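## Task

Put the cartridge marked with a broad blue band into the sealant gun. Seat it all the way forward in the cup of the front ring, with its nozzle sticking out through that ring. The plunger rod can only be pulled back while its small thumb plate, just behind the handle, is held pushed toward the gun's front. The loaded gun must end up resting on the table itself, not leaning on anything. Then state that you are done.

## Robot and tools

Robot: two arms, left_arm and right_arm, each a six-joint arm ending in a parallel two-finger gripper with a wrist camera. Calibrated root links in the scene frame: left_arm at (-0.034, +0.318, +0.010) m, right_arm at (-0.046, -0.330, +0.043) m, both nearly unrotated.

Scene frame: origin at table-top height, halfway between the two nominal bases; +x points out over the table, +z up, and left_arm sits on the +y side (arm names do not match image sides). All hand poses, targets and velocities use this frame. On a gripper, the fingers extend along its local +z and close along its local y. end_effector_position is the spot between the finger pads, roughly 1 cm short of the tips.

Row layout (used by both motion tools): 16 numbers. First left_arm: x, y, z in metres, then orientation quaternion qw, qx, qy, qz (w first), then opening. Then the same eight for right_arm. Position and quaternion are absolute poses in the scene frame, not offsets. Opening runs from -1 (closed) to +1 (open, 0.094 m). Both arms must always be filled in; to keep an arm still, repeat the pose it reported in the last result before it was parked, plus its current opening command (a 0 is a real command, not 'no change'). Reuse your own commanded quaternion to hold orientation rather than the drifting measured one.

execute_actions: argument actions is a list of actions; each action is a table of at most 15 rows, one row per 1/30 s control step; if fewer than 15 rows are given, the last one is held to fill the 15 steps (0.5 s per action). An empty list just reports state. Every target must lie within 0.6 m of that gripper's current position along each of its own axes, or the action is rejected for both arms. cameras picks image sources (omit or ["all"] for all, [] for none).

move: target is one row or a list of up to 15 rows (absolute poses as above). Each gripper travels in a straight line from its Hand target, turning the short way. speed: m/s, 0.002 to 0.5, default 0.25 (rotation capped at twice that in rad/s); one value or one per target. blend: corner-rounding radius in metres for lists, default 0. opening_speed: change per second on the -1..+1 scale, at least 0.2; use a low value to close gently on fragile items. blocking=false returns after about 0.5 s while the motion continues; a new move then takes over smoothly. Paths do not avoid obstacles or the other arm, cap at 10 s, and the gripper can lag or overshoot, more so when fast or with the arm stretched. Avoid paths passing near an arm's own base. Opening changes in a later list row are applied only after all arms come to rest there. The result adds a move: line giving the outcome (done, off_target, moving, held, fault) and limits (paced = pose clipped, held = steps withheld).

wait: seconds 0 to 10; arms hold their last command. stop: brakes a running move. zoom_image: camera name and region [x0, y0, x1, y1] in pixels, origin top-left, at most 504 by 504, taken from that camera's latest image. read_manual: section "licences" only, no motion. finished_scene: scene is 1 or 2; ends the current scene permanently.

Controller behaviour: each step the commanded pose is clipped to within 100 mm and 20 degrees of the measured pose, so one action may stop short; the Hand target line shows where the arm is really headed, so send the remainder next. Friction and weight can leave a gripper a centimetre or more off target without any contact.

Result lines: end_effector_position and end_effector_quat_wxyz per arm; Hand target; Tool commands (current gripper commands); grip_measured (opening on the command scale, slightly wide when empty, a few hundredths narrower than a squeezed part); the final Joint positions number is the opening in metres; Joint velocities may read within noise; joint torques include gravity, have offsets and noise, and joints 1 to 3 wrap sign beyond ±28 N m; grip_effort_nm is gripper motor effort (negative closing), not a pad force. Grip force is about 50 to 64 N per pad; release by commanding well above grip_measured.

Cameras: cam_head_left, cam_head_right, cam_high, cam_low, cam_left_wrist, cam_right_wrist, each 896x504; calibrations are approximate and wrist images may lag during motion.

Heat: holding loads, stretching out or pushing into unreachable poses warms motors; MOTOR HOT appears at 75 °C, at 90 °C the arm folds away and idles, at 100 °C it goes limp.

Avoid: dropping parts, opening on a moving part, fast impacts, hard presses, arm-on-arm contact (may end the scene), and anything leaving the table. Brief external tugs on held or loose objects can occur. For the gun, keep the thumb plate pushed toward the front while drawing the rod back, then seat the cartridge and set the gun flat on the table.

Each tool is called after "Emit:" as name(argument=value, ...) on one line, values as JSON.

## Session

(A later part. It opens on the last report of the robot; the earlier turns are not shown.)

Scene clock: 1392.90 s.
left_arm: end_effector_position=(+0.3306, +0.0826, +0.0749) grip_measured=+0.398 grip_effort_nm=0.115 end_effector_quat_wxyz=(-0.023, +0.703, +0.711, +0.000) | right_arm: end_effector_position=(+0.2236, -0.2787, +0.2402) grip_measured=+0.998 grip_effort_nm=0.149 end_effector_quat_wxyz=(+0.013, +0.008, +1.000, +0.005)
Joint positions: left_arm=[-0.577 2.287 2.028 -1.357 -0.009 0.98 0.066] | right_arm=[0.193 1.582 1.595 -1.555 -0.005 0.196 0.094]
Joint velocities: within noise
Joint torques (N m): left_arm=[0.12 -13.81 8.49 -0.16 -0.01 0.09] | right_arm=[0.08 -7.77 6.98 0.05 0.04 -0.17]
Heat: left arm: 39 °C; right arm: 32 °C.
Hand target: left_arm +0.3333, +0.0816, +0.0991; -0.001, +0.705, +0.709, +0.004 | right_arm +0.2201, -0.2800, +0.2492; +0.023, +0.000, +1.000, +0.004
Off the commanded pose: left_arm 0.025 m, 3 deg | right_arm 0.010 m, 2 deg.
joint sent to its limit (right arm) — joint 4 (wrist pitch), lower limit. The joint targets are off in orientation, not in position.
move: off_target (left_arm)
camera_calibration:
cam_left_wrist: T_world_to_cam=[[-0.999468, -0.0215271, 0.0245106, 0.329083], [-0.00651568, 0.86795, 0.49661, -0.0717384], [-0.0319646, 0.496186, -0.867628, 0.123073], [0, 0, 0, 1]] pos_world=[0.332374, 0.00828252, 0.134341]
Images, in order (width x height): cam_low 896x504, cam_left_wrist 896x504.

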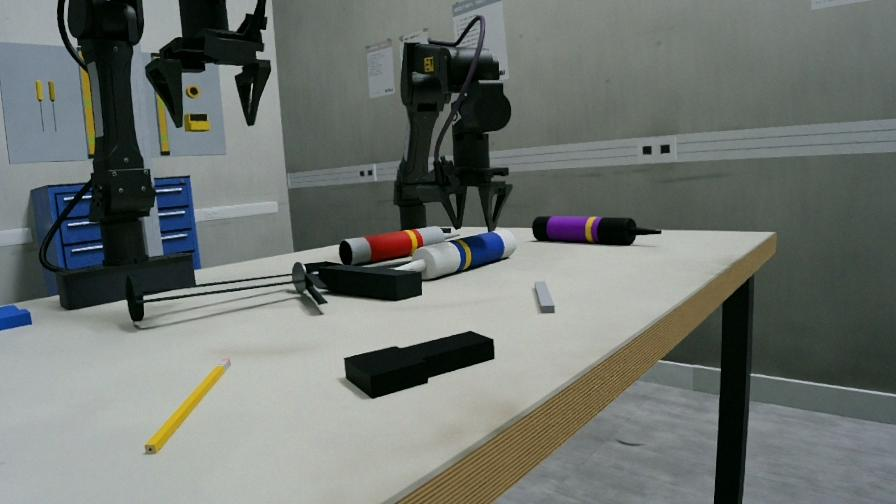

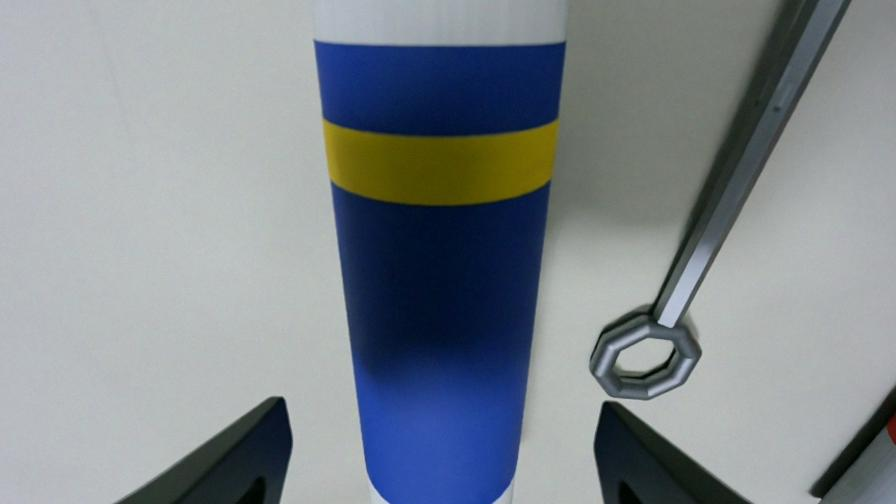

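Emit:
move(target=[[0.30, 0.16, 0.20, 0, 0.5, 0.866, 0, 0.4, 0.25, -0.20, 0.25, 0.0, -0.38, 0.925, 0.0, 0.8],[0.22, 0.36, 0.25, 0, 0.0, 1, 0, 0.4, 0.32, 0.02, 0.20, 0.0, -0.7071, 0.7071, 0.0, 0.8]], speed=0.25, blend=0.03)

Scene clock: 1441.63 s.
left_arm: end_effector_position=(+0.2297, +0.3617, +0.2461) grip_measured=+0.398 grip_effort_nm=0.120 end_effector_quat_wxyz=(+0.086, +0.012, +0.996, +0.019) | right_arm: end_effector_position=(+0.3201, +0.0168, +0.1973) grip_measured=+0.802 grip_effort_nm=-0.105 end_effector_quat_wxyz=(-0.109, +0.699, -0.707, +0.003)
Joint positions: left_arm=[0.156 1.466 1.632 -1.561 -0.009 0.179 0.066] | right_arm=[0.769 2.448 2.656 -1.562 0.001 -0.802 0.085]
Joint velocities: within noise
Joint torques (N m): left_arm=[0.23 -7.01 4.98 0.24 0.15 -0.11] | right_arm=[0.24 -12 8.17 0.46 0.06 -0.17]
Heat: left arm: 43 °C; right arm: 33 °C.
Hand target: left_arm +0.2200, +0.3581, +0.2500; +0.088, +0.004, +0.996, +0.010 | right_arm +0.3209, +0.0179, +0.1972; -0.109, +0.705, -0.701, +0.007
Off the commanded pose: left_arm 0.011 m, 10 deg | right_arm 0.004 m, 13 deg.
joint sent to its limit (left arm) — joint 4 (wrist pitch), lower limit. The joint targets are off in orientation, not in position.
joint sent to its limit (right arm) — joint 4 (wrist pitch), lower limit. The joint targets are off in position and orientation.
move: off_target (left_arm, right_arm)
camera_calibration:
cam_left_wrist: T_world_to_cam=[[-0.0100034, -0.998918, -0.0454234, 0.37354], [-0.950907, -0.00454852, 0.309443, 0.178907], [-0.309314, 0.0462889, -0.949833, 0.376668], [0, 0, 0, 1]] pos_world=[0.290369, 0.356514, 0.319378]
cam_right_wrist: T_world_to_cam=[[0.985631, -0.0384507, 0.164479, -0.346946], [-0.0803787, -0.963198, 0.256494, 0.0313934], [0.148564, -0.266029, -0.952448, 0.227411], [0, 0, 0, 1]] pos_world=[0.310699, 0.0773959, 0.265611]

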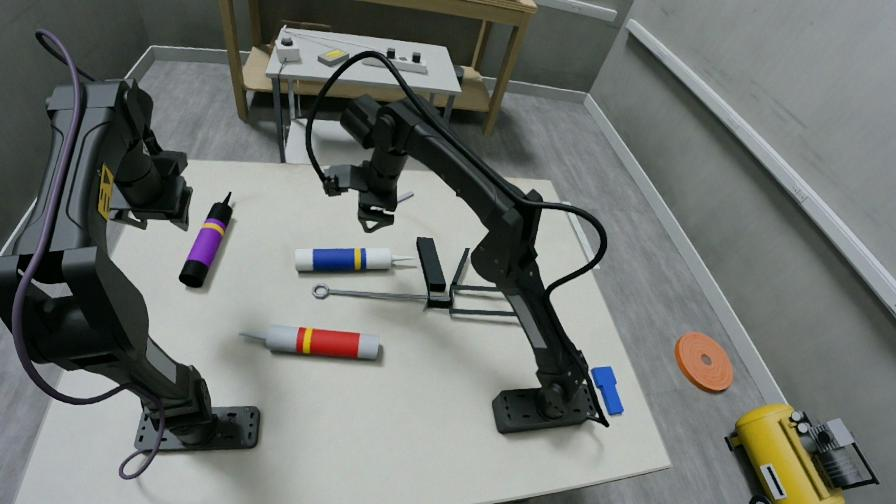

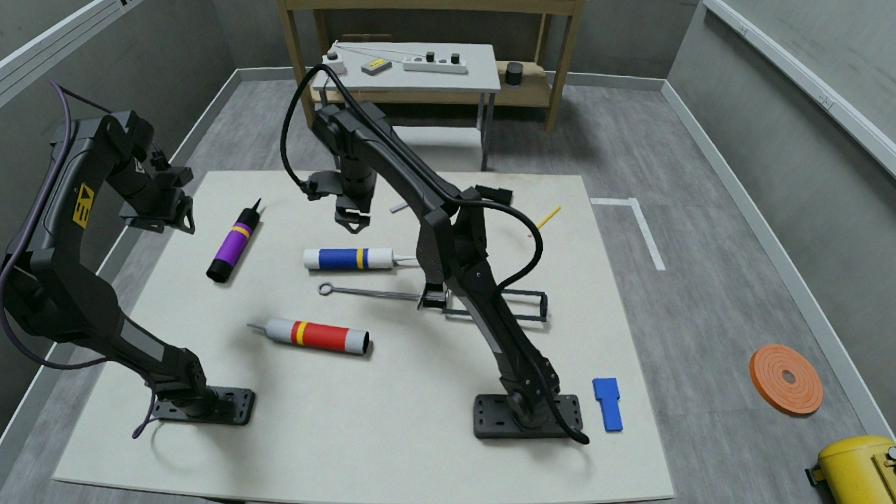

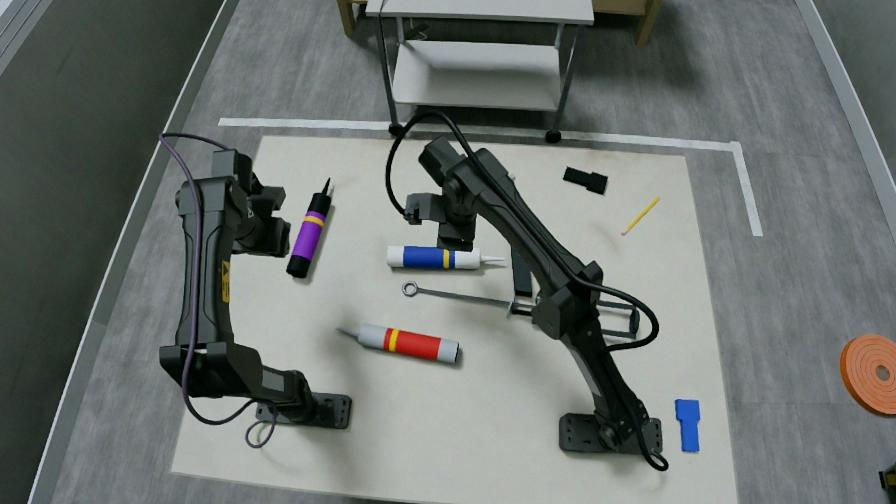

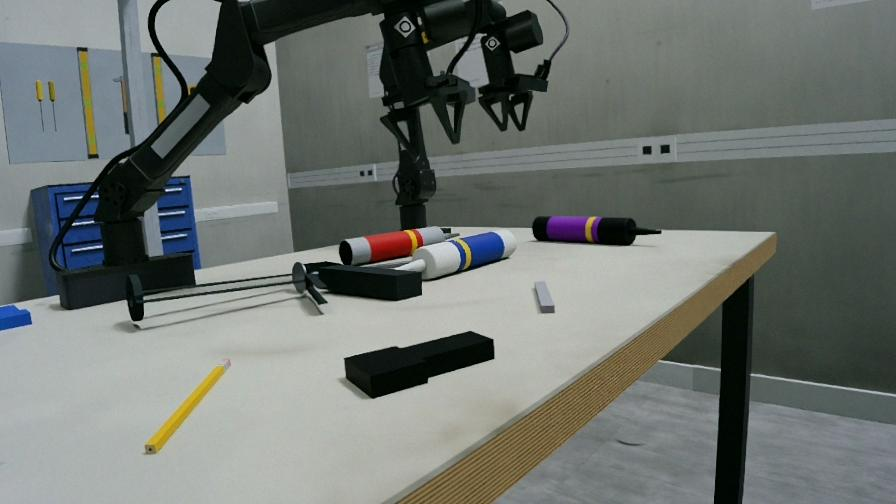

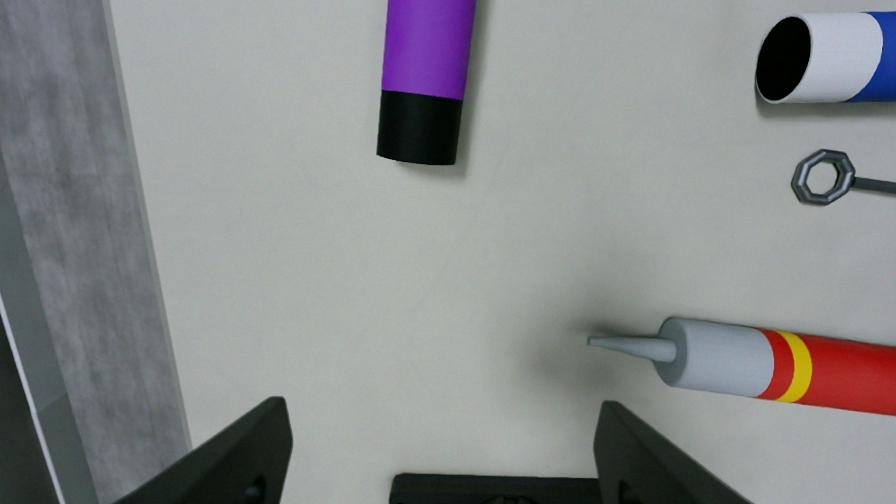

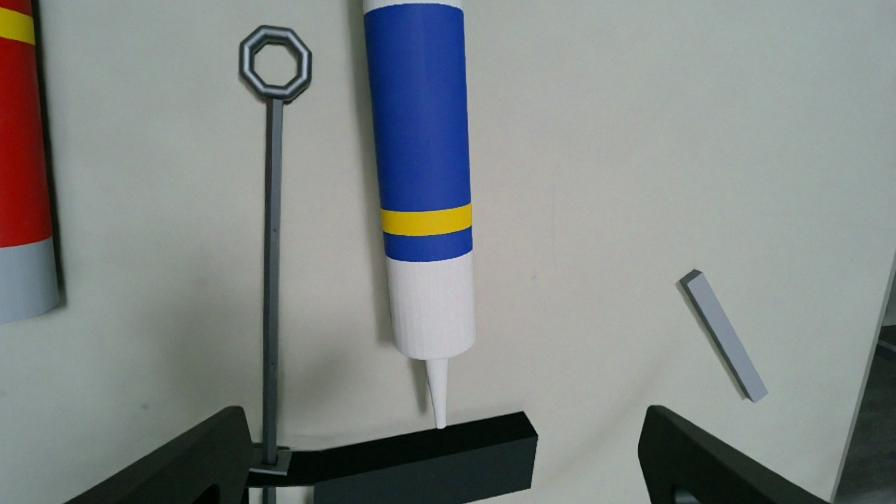

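Emit:
move(target=[[0.22, 0.36, 0.25, 0, 0.0, 1, 0, 0.4, 0.338, 0.012, 0.09, 0.0, -0.7071, 0.7071, 0.0, 0.8]], speed=0.15, cameras=["cam_right_wrist","cam_low"])

Scene clock: 1481.47 s.
left_arm: end_effector_position=(+0.2297, +0.3617, +0.2461) grip_measured=+0.398 grip_effort_nm=0.115 end_effector_quat_wxyz=(+0.086, +0.011, +0.996, +0.019) | right_arm: end_effector_position=(+0.3343, +0.0118, +0.0882) grip_measured=+0.802 grip_effort_nm=-0.100 end_effector_quat_wxyz=(-0.015, +0.701, -0.713, +0.001)
Joint positions: left_arm=[0.156 1.466 1.632 -1.561 -0.009 0.176 0.066] | right_arm=[0.743 2.711 2.732 -1.562 0.001 -0.822 0.085]
Joint velocities: within noise
Joint torques (N m): left_arm=[0.35 -6.41 5.14 0.26 0.06 -0.18] | right_arm=[-0.4 -13.79 8.25 0.11 -0.04 -0.17]
Heat: left arm: 37 °C; right arm: 36 °C.
Hand target: left_arm +0.2204, +0.3600, +0.2492; +0.085, +0.001, +0.996, +0.014 | right_arm +0.3365, +0.0113, +0.0897; -0.017, +0.704, -0.710, +0.000
Off the commanded pose: left_arm 0.011 m, 10 deg | right_arm 0.004 m, 2 deg.
joint sent to its limit (left arm) — joint 4 (wrist pitch), lower limit. The joint targets are off in orientation, not in position.
joint sent to its limit (right arm) — joint 4 (wrist pitch), lower limit. The joint targets still meet the commanded pose.
move: off_target (left_arm)
camera_calibration:
cam_right_wrist: T_world_to_cam=[[0.998967, -0.0318106, 0.032458, -0.336026], [-0.0419119, -0.921, 0.387302, 0.030829], [0.0175734, -0.388263, -0.921381, 0.162585], [0, 0, 0, 1]] pos_world=[0.334113, 0.08083, 0.148769]
Images, in order (width x height): cam_low 896x504, cam_right_wrist 896x504.

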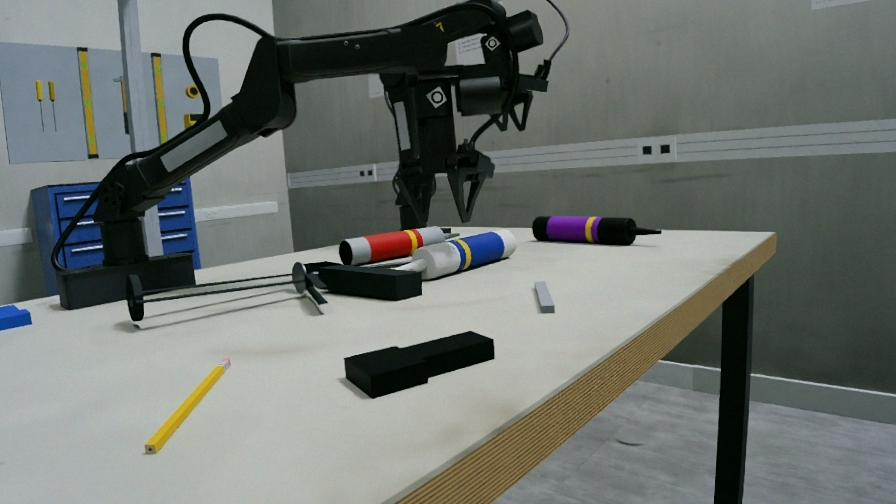

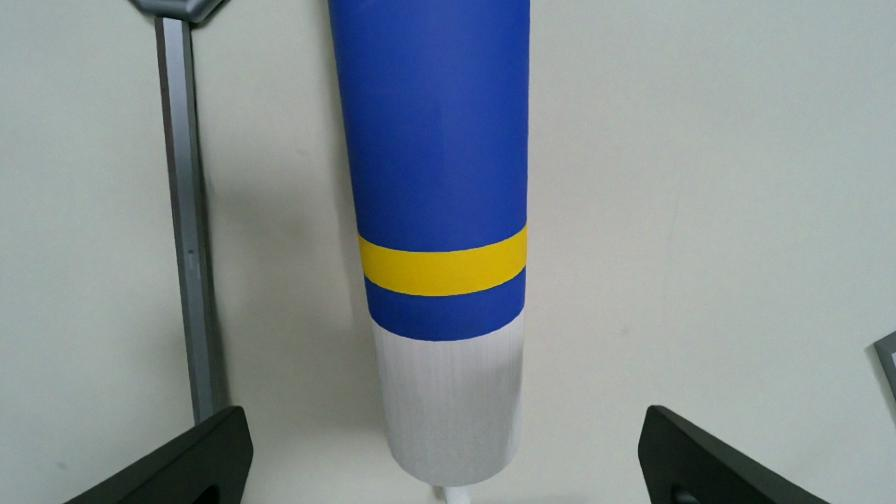

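Emit:
move(target=[[0.22, 0.36, 0.25, 0, 0.0, 1, 0, 0.4, 0.340, 0.012, 0.029, 0.0, -0.7071, 0.7071, 0.0, 0.8]], speed=0.08, cameras=["cam_right_wrist","cam_low"])

Emit:
zoom_image(camera="cam_low", region=[300, 160, 560, 330])

Scene clock: 1500.80 s.
left_arm: end_effector_position=(+0.2297, +0.3617, +0.2461) grip_measured=+0.398 grip_effort_nm=0.125 end_effector_quat_wxyz=(+0.086, +0.011, +0.996, +0.019) | right_arm: end_effector_position=(+0.3376, +0.0148, +0.0417) grip_measured=+0.802 grip_effort_nm=-0.100 end_effector_quat_wxyz=(-0.007, +0.705, -0.710, +0.001)
Joint positions: left_arm=[0.156 1.466 1.632 -1.561 -0.009 0.176 0.066] | right_arm=[0.743 2.716 2.554 -1.394 0.001 -0.833 0.085]
Joint velocities: within noise
Joint torques (N m): left_arm=[0.39 -6.48 5.03 0.28 0.08 -0.15] | right_arm=[-0.65 -13.29 5.18 0.38 -0.02 -0.18]
Heat: left arm: 36 °C; right arm: 36 °C.
Hand target: left_arm +0.2204, +0.3600, +0.2492; +0.085, +0.001, +0.996, +0.014 | right_arm +0.3394, +0.0115, +0.0294; +0.000, +0.707, -0.707, +0.000
Off the commanded pose: left_arm 0.011 m, 10 deg | right_arm 0.013 m, 1 deg.
joint sent to its limit (left arm) — joint 4 (wrist pitch), lower limit. The joint targets are off in orientation, not in position.
move: off_target (left_arm, right_arm)
camera_calibration:
cam_right_wrist: T_world_to_cam=[[0.999553, -0.020802, 0.0214602, -0.337618], [-0.0276192, -0.917286, 0.397269, 0.0464063], [0.0114212, -0.397684, -0.917451, 0.122872], [0, 0, 0, 1]] pos_world=[0.337346, 0.0844089, 0.101538]
Images, in order (width x height): cam_low 896x504, cam_right_wrist 896x504.

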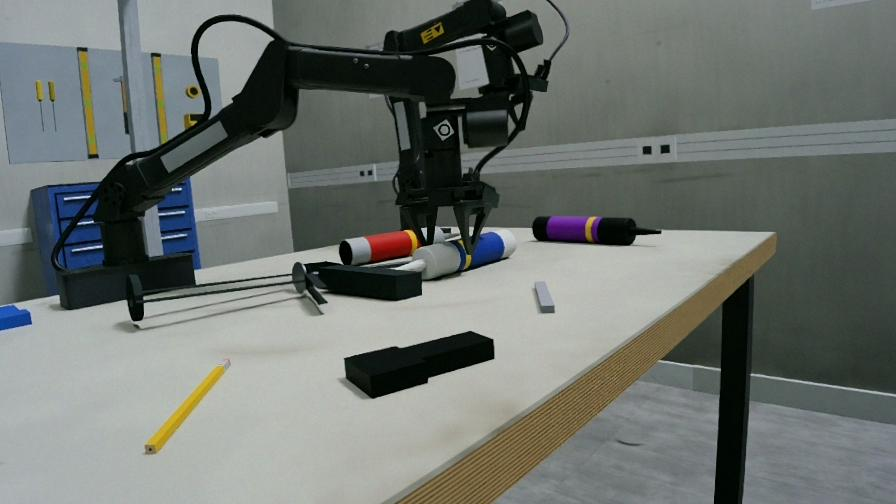

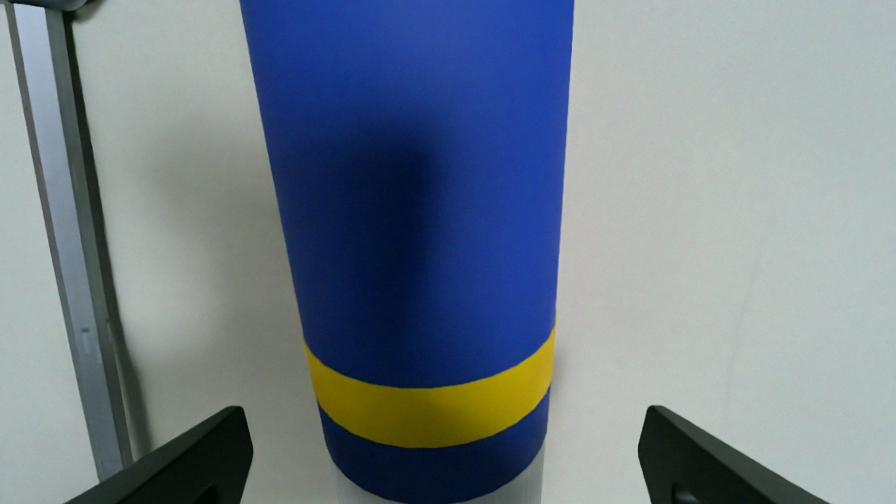

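Scaled by 1.938 from the camera's 896x504 image, which has a finer 1280x720 frame.

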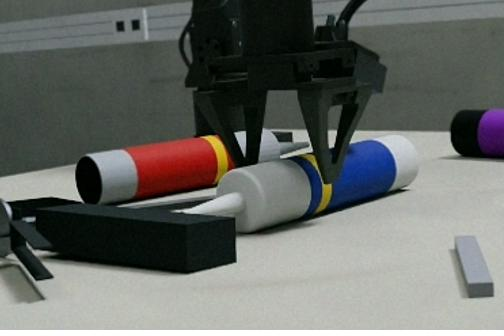

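Emit:
move(target=[[0.22, 0.36, 0.25, 0, 0.0, 1, 0, 0.4, 0.3365, 0.010, 0.020, 0.0, -0.7071, 0.7071, 0.0, 0.8]], speed=0.06, cameras=["cam_right_wrist","cam_low"])

Emit:
zoom_image(camera="cam_low", region=[300, 160, 560, 330])

Scene clock: 1513.87 s.
left_arm: end_effector_position=(+0.2297, +0.3617, +0.2461) grip_measured=+0.398 grip_effort_nm=0.115 end_effector_quat_wxyz=(+0.086, +0.010, +0.996, +0.019) | right_arm: end_effector_position=(+0.3321, +0.0099, +0.0174) grip_measured=+0.802 grip_effort_nm=-0.100 end_effector_quat_wxyz=(+0.009, +0.705, -0.710, +0.000)
Joint positions: left_arm=[0.156 1.466 1.632 -1.561 -0.009 0.174 0.066] | right_arm=[0.743 2.716 2.457 -1.33 0.001 -0.833 0.085]
Joint velocities: within noise
Joint torques (N m): left_arm=[0.36 -6.5 5.16 0.26 0.1 -0.14] | right_arm=[-0.53 -15.69 5.08 0.31 -0.02 -0.15]
Heat: left arm: 36 °C; right arm: 37 °C.
Hand target: left_arm +0.2204, +0.3600, +0.2492; +0.085, +0.000, +0.996, +0.014 | right_arm +0.3359, +0.0095, +0.0199; +0.001, +0.707, -0.707, +0.000
Off the commanded pose: left_arm 0.011 m, 10 deg | right_arm 0.005 m, 1 deg.
joint sent to its limit (left arm) — joint 4 (wrist pitch), lower limit. The joint targets are off in orientation, not in position.
move: off_target (left_arm)
camera_calibration:
cam_right_wrist: T_world_to_cam=[[0.999786, -0.0205938, -0.00208508, -0.331439], [-0.0178435, -0.908531, 0.417436, 0.0477779], [-0.010491, -0.41731, -0.908704, 0.105994], [0, 0, 0, 1]] pos_world=[0.333333, 0.0808145, 0.075682]
Images, in order (width x height): cam_low 896x504, cam_right_wrist 896x504.

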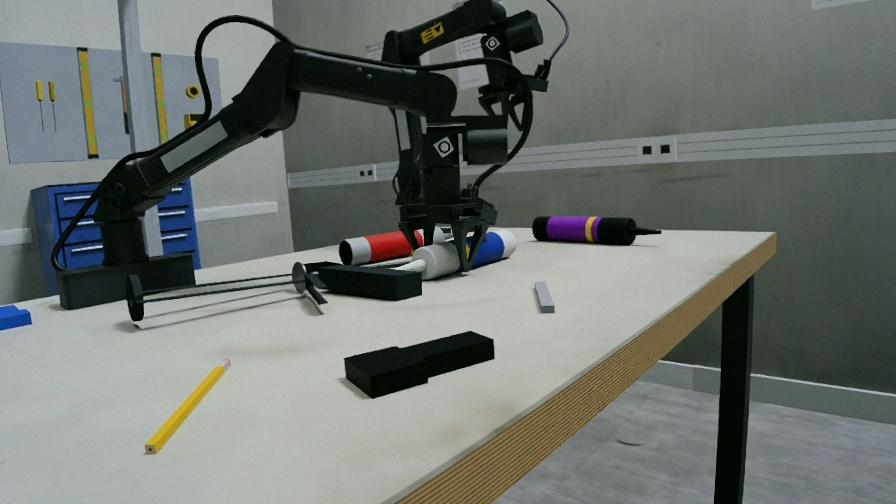

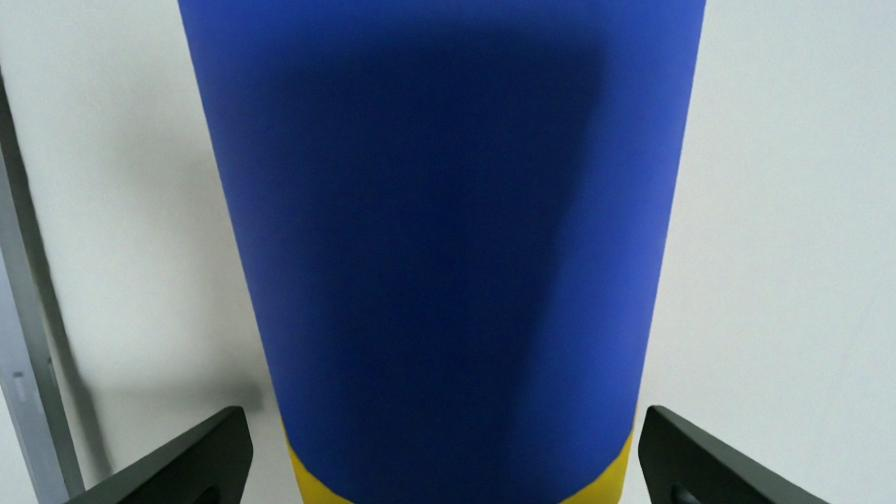

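Scaled by 1.938 from the camera's 896x504 image, which has a finer 1280x720 frame.

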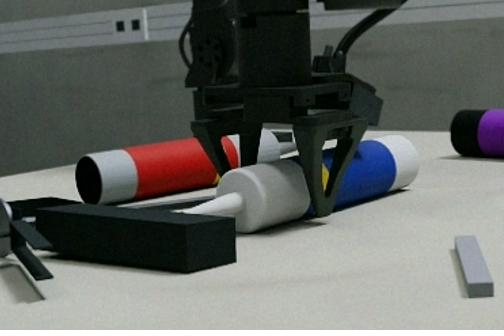

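Emit:
move(target=[[0.22, 0.36, 0.25, 0, 0.0, 1, 0, 0.4, 0.3365, 0.010, 0.036, 0.0, -0.7071, 0.7071, 0.0, 0.8]], speed=0.06, cameras=["cam_low"])

Emit:
zoom_image(camera="cam_low", region=[300, 160, 560, 330])

Scene clock: 1528.40 s.
left_arm: end_effector_position=(+0.2297, +0.3617, +0.2461) grip_measured=+0.398 grip_effort_nm=0.120 end_effector_quat_wxyz=(+0.086, +0.010, +0.996, +0.019) | right_arm: end_effector_position=(+0.3316, +0.0094, +0.0232) grip_measured=+0.802 grip_effort_nm=-0.100 end_effector_quat_wxyz=(+0.011, +0.705, -0.710, +0.000)
Joint positions: left_arm=[0.156 1.466 1.632 -1.561 -0.009 0.174 0.066] | right_arm=[0.743 2.716 2.48 -1.356 0.001 -0.833 0.085]
Joint velocities: within noise
Joint torques (N m): left_arm=[0.46 -6.41 5.08 0.25 0.06 -0.16] | right_arm=[-0.53 -15.73 8.53 -0.05 -0.02 -0.15]
Heat: left arm: 35 °C; right arm: 38 °C.
Hand target: left_arm +0.2204, +0.3600, +0.2492; +0.085, +0.001, +0.996, +0.014 | right_arm +0.3366, +0.0101, +0.0359; -0.001, +0.707, -0.707, +0.000
Off the commanded pose: left_arm 0.011 m, 10 deg | right_arm 0.014 m, 1 deg.
joint sent to its limit (left arm) — joint 4 (wrist pitch), lower limit. The joint targets are off in orientation, not in position.
move: off_target (left_arm, right_arm)
Images, in order (width x height): cam_low 896x504.

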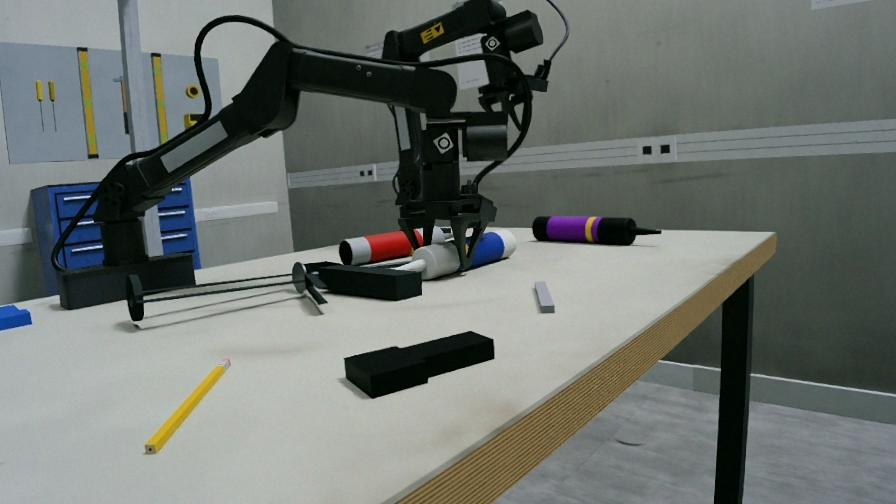

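Scaled by 1.938 from the camera's 896x504 image, which has a finer 1280x720 frame.

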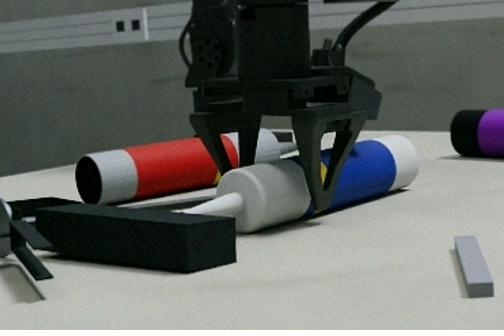

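Emit:
move(target=[[0.22, 0.36, 0.25, 0, 0.0, 1, 0, 0.4, 0.3365, 0.010, 0.044, 0.0, -0.7071, 0.7071, 0.0, 0.8]], speed=0.06, cameras=["cam_low","cam_right_wrist"])

Emit:
zoom_image(camera="cam_low", region=[380, 200, 540, 300])

Scene clock: 1544.73 s.
left_arm: end_effector_position=(+0.2297, +0.3617, +0.2461) grip_measured=+0.398 grip_effort_nm=0.120 end_effector_quat_wxyz=(+0.086, +0.010, +0.996, +0.019) | right_arm: end_effector_position=(+0.3325, +0.0103, +0.0336) grip_measured=+0.802 grip_effort_nm=-0.105 end_effector_quat_wxyz=(+0.008, +0.705, -0.710, +0.000)
Joint positions: left_arm=[0.156 1.466 1.632 -1.561 -0.009 0.174 0.066] | right_arm=[0.743 2.716 2.521 -1.391 0.001 -0.833 0.085]
Joint velocities: within noise
Joint torques (N m): left_arm=[0.47 -6.41 5.04 0.23 0.08 -0.14] | right_arm=[-0.51 -15.31 8.51 -0.04 -0.02 -0.15]
Heat: left arm: 35 °C; right arm: 39 °C.
Hand target: left_arm +0.2204, +0.3600, +0.2492; +0.085, +0.001, +0.996, +0.014 | right_arm +0.3367, +0.0102, +0.0438; -0.001, +0.707, -0.707, +0.000
Off the commanded pose: left_arm 0.011 m, 10 deg | right_arm 0.011 m, 1 deg.
joint sent to its limit (left arm) — joint 4 (wrist pitch), lower limit. The joint targets are off in orientation, not in position.
move: off_target (left_arm, right_arm)
camera_calibration:
cam_right_wrist: T_world_to_cam=[[0.999788, -0.0205918, 0.000157618, -0.33188], [-0.0187953, -0.909383, 0.415534, 0.0417286], [-0.00841327, -0.415449, -0.909578, 0.120221], [0, 0, 0, 1]] pos_world=[0.333606, 0.081059, 0.0920631]
Images, in order (width x height): cam_low 896x504, cam_right_wrist 896x504.

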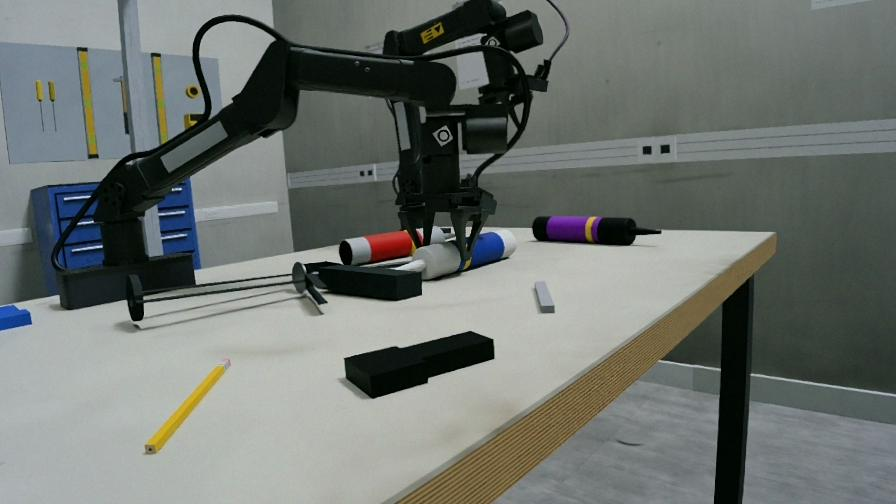

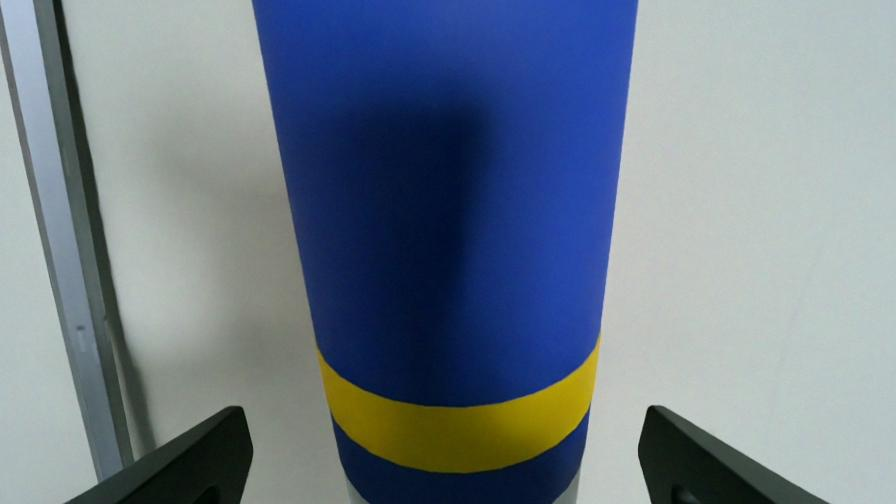

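Scaled by 3.150 from the camera's 896x504 image, which has a finer 1280x720 frame.

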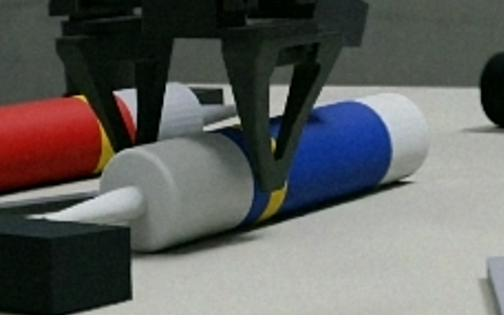

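Emit:
move(target=[[0.22, 0.36, 0.25, 0, 0.0, 1, 0, 0.4, 0.3365, 0.010, 0.026, 0.0, -0.7071, 0.7071, 0.0, 0.8]], speed=0.06, cameras=[])

Scene clock: 1567.73 s.
left_arm: end_effector_position=(+0.2297, +0.3617, +0.2461) grip_measured=+0.398 grip_effort_nm=0.120 end_effector_quat_wxyz=(+0.086, +0.010, +0.996, +0.019) | right_arm: end_effector_position=(+0.3324, +0.0102, +0.0239) grip_measured=+0.802 grip_effort_nm=-0.100 end_effector_quat_wxyz=(+0.008, +0.705, -0.710, +0.000)
Joint positions: left_arm=[0.156 1.466 1.632 -1.561 -0.009 0.174 0.066] | right_arm=[0.743 2.716 2.483 -1.354 0.001 -0.833 0.085]
Joint velocities: within noise
Joint torques (N m): left_arm=[0.28 -6.54 5.04 0.24 0.1 -0.12] | right_arm=[-0.53 -15.58 5.07 0.33 -0.02 -0.15]
Heat: left arm: 35 °C; right arm: 40 °C.
Hand target: left_arm +0.2204, +0.3600, +0.2492; +0.085, +0.001, +0.996, +0.014 | right_arm +0.3361, +0.0097, +0.0258; +0.001, +0.707, -0.707, +0.000
Off the commanded pose: left_arm 0.011 m, 10 deg | right_arm 0.005 m, 1 deg.
joint sent to its limit (left arm) — joint 4 (wrist pitch), lower limit. The joint targets are off in orientation, not in position.
move: off_target (left_arm)
No camera images: "cameras" was empty.

Emit:
move(target=[[0.22, 0.36, 0.25, 0, 0.0, 1, 0, 0.4, 0.3365, 0.010, 0.055, 0.0, -0.7071, 0.7071, 0.0, 0.8],[0.22, 0.36, 0.25, 0, 0.0, 1, 0, 0.4, 0.3365, 0.010, 0.0315, 0.0, -0.7071, 0.7071, 0.0, 0.8]], speed=0.06, cameras=[])

Scene clock: 1580.47 s.
left_arm: end_effector_position=(+0.2297, +0.3617, +0.2461) grip_measured=+0.398 grip_effort_nm=0.110 end_effector_quat_wxyz=(+0.086, +0.010, +0.996, +0.019) | right_arm: end_effector_position=(+0.3332, +0.0108, +0.0313) grip_measured=+0.802 grip_effort_nm=-0.100 end_effector_quat_wxyz=(+0.006, +0.705, -0.710, +0.000)
Joint positions: left_arm=[0.156 1.466 1.632 -1.561 -0.009 0.174 0.066] | right_arm=[0.743 2.716 2.512 -1.379 0.001 -0.833 0.085]
Joint velocities: within noise
Joint torques (N m): left_arm=[0.29 -6.56 5.03 0.28 0.07 -0.14] | right_arm=[-0.53 -15.35 5 0.33 -0.02 -0.15]
Heat: left arm: 35 °C; right arm: 41 °C.
Hand target: left_arm +0.2204, +0.3600, +0.2492; +0.085, +0.001, +0.996, +0.014 | right_arm +0.3365, +0.0100, +0.0315; +0.001, +0.707, -0.707, +0.000
Off the commanded pose: left_arm 0.011 m, 10 deg | right_arm 0.003 m, 1 deg.
joint sent to its limit (left arm) — joint 4 (wrist pitch), lower limit. The joint targets are off in orientation, not in position.
move: off_target (left_arm)
No camera images: "cameras" was empty.

Emit:
move(target=[[0.22, 0.36, 0.25, 0, 0.0, 1, 0, 0.4, 0.3365, 0.010, 0.0315, 0.0, -0.7071, 0.7071, 0.0, -0.12],[0.22, 0.36, 0.25, 0, 0.0, 1, 0, 0.4, 0.330, 0.010, 0.13, 0.0, -0.7071, 0.7071, 0.0, -0.12]], speed=0.1, opening_speed=0.8, cameras=["cam_right_wrist","cam_low","cam_high"])

Emit:
zoom_image(camera="cam_low", region=[300, 130, 560, 330])

Scene clock: 1599.53 s.
left_arm: end_effector_position=(+0.2297, +0.3617, +0.2461) grip_measured=+0.398 grip_effort_nm=0.110 end_effector_quat_wxyz=(+0.086, +0.010, +0.996, +0.019) | right_arm: end_effector_position=(+0.3311, +0.0068, +0.0929) grip_measured=+0.012 grip_effort_nm=-1.009 end_effector_quat_wxyz=(-0.008, +0.704, -0.710, +0.006)
Joint positions: left_arm=[0.156 1.466 1.632 -1.561 -0.009 0.174 0.066] | right_arm=[0.743 2.684 2.696 -1.566 0.01 -0.833 0.048]
Joint velocities: within noise
Joint torques (N m): left_arm=[0.44 -6.46 5.05 0.29 0.07 -0.13] | right_arm=[0.21 -20.71 5.96 0.14 -0.09 -0.08]
Heat: left arm: 35 °C; right arm: 42 °C.
Hand target: left_arm +0.2204, +0.3600, +0.2492; +0.085, +0.001, +0.996, +0.014 | right_arm +0.3311, +0.0107, +0.1286; -0.043, +0.707, -0.706, +0.003
Off the commanded pose: left_arm 0.011 m, 10 deg | right_arm 0.037 m, 1 deg.
joint sent to its limit (left arm) — joint 4 (wrist pitch), lower limit. The joint targets are off in orientation, not in position.
joint sent to its limit (right arm) — joint 4 (wrist pitch), lower limit. The joint targets are off in orientation, not in position.
move: off_target (left_arm, right_arm)
camera_calibration:
cam_right_wrist: T_world_to_cam=[[0.999334, -0.0208221, 0.0299808, -0.333161], [-0.0311156, -0.915362, 0.401428, 0.0193487], [0.0190847, -0.402093, -0.9154, 0.164016], [0, 0, 0, 1]] pos_world=[0.330411, 0.0767237, 0.152362]
Images, in order (width x height): cam_high 896x504, cam_low 896x504, cam_right_wrist 896x504.

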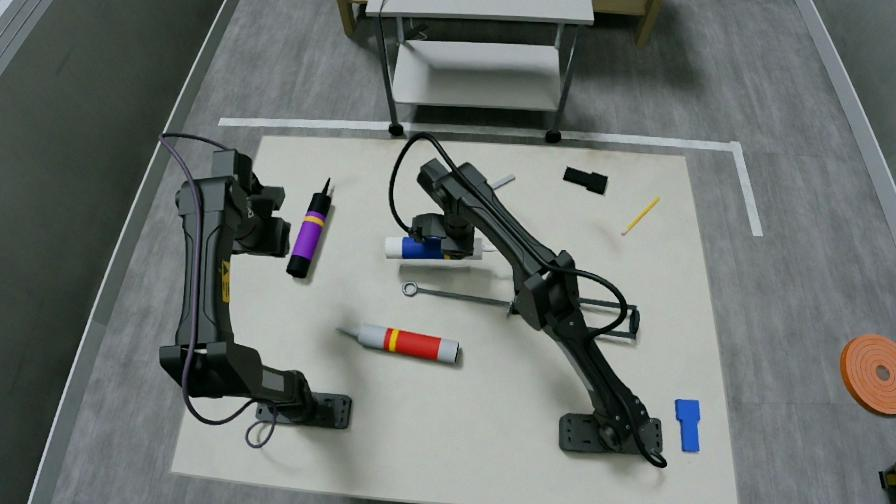

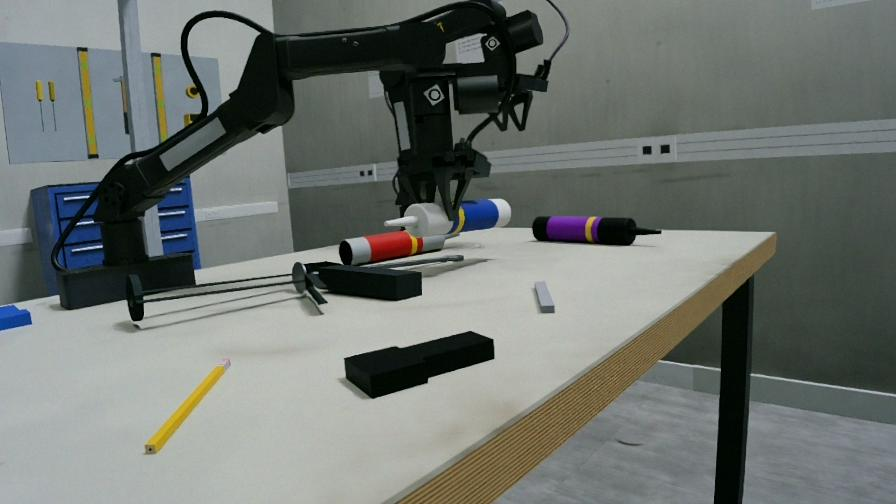

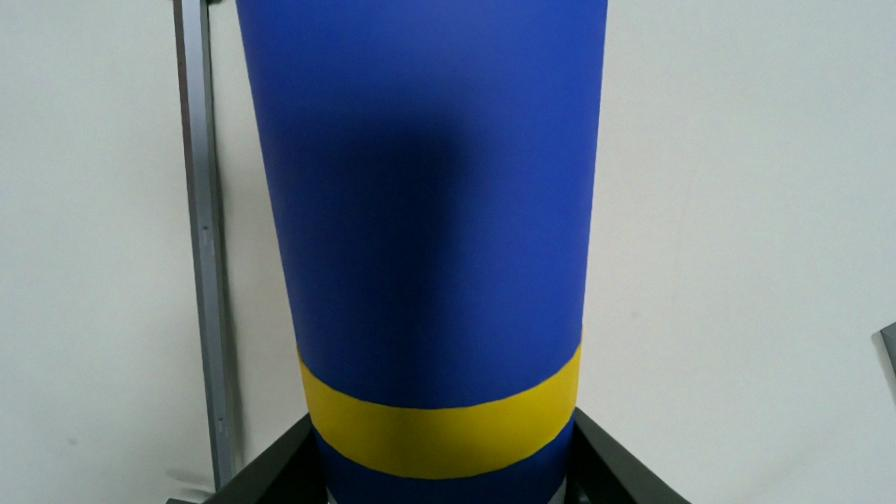

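Scaled by 1.938 from the camera's 896x504 image, which has a finer 1280x720 frame.

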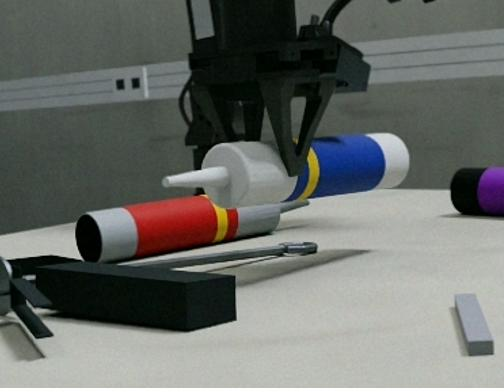

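Emit:
move(target=[[0.22, 0.36, 0.25, 0, 0.0, 1, 0, 0.4, 0.28, -0.10, 0.17, 0.0, -0.675, 0.738, 0.0, -0.12],[0.22, 0.36, 0.25, 0, 0.0, 1, 0, 0.4, 0.212, -0.26, 0.16, 0.0, -0.6448, 0.7644, 0.0, -0.12]], speed=0.2, blend=0.03)

Scene clock: 1631.10 s.
left_arm: end_effector_position=(+0.2297, +0.3617, +0.2461) grip_measured=+0.398 grip_effort_nm=0.120 end_effector_quat_wxyz=(+0.086, +0.010, +0.996, +0.019) | right_arm: end_effector_position=(+0.2086, -0.2634, +0.1538) grip_measured=+0.012 grip_effort_nm=-1.004 end_effector_quat_wxyz=(-0.028, -0.640, +0.768, +0.002)
Joint positions: left_arm=[0.156 1.466 1.632 -1.561 -0.009 0.174 0.066] | right_arm=[0.277 1.59 1.256 -1.29 0.02 -1.125 0.048]
Joint velocities: within noise
Joint torques (N m): left_arm=[0.42 -6.48 4.94 0.25 0.11 -0.13] | right_arm=[-0.14 -9.14 5.75 0.27 -0.23 -0.19]
Heat: left arm: 34 °C; right arm: 53 °C.
Hand target: left_arm +0.2204, +0.3600, +0.2492; +0.085, +0.001, +0.996, +0.014 | right_arm +0.2108, -0.2586, +0.1620; +0.000, -0.646, +0.763, +0.003
Off the commanded pose: left_arm 0.011 m, 10 deg | right_arm 0.008 m, 3 deg.
joint sent to its limit (left arm) — joint 4 (wrist pitch), lower limit. The joint targets are off in orientation, not in position.
move: off_target (left_arm, right_arm)
camera_calibration:
cam_left_wrist: T_world_to_cam=[[-0.00547023, -0.998988, -0.0446349, 0.372331], [-0.950928, -0.00861214, 0.309292, 0.180418], [-0.309363, 0.0441365, -0.949919, 0.377479], [0, 0, 0, 1]] pos_world=[0.29038, 0.356847, 0.319392]
cam_right_wrist: T_world_to_cam=[[0.980564, -0.19407, -0.02881, -0.250845], [-0.161576, -0.882077, 0.442531, -0.226572], [-0.111295, -0.429275, -0.89629, 0.130566], [0, 0, 0, 1]] pos_world=[0.223892, -0.192487, 0.210064]

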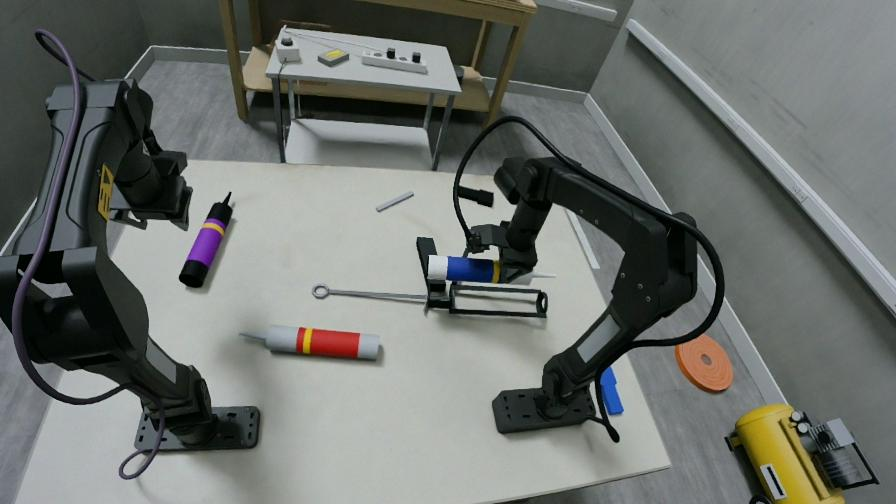

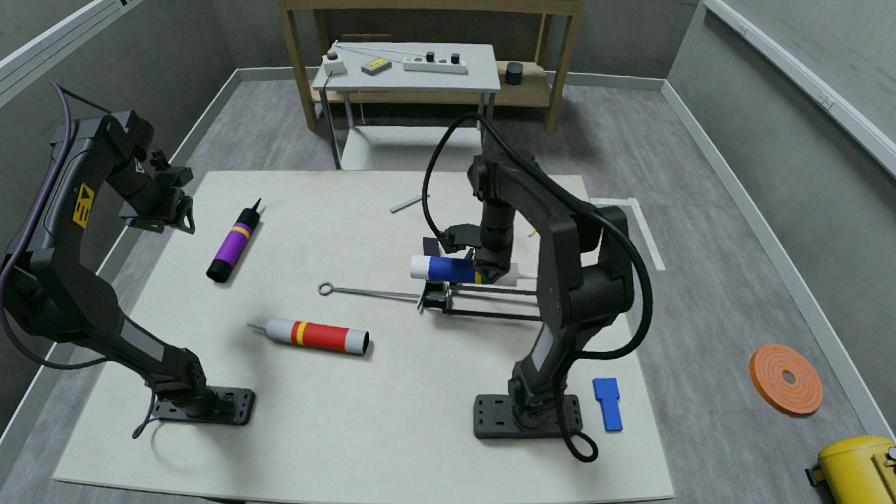

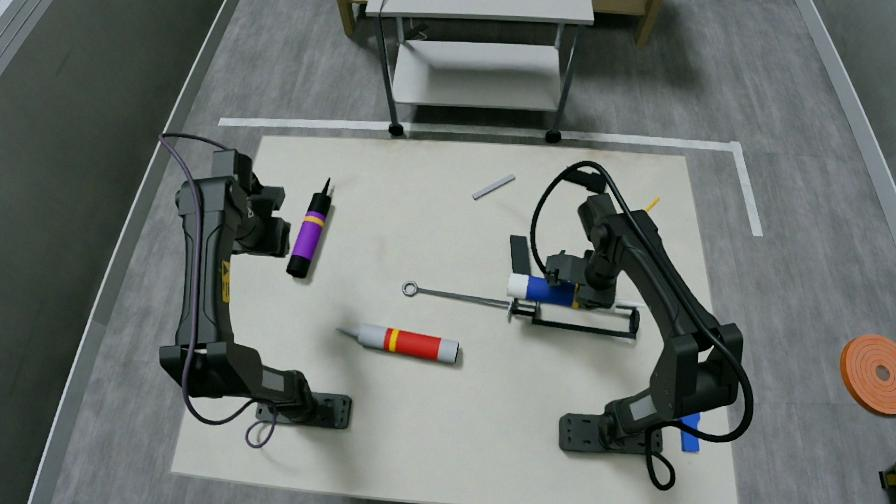

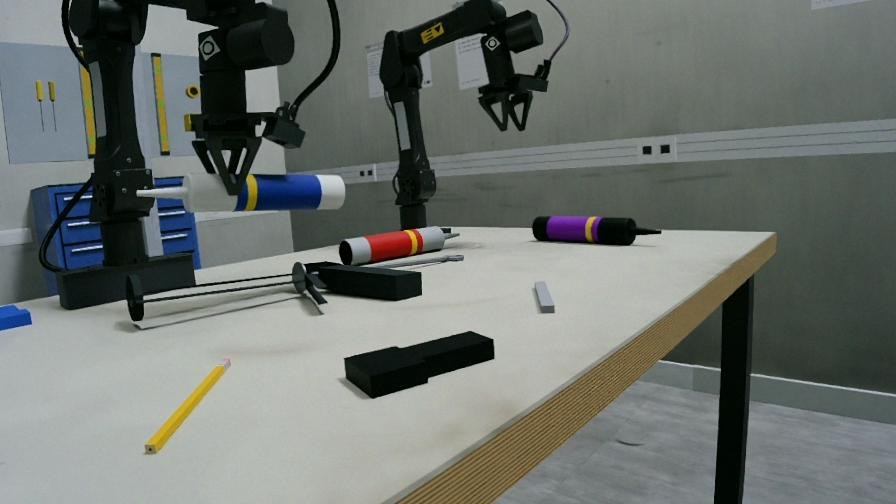

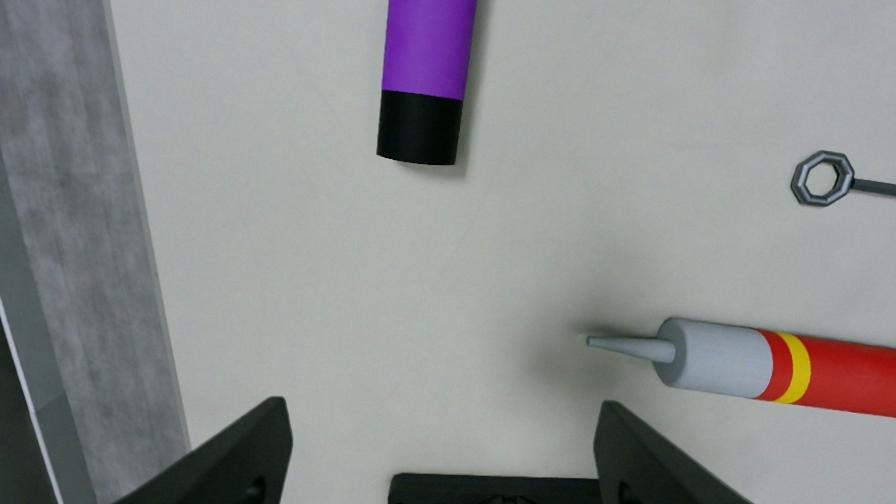

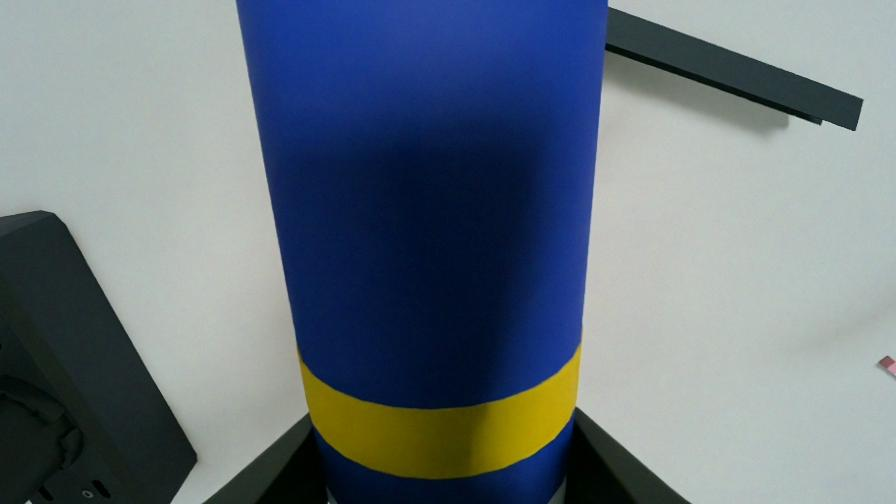

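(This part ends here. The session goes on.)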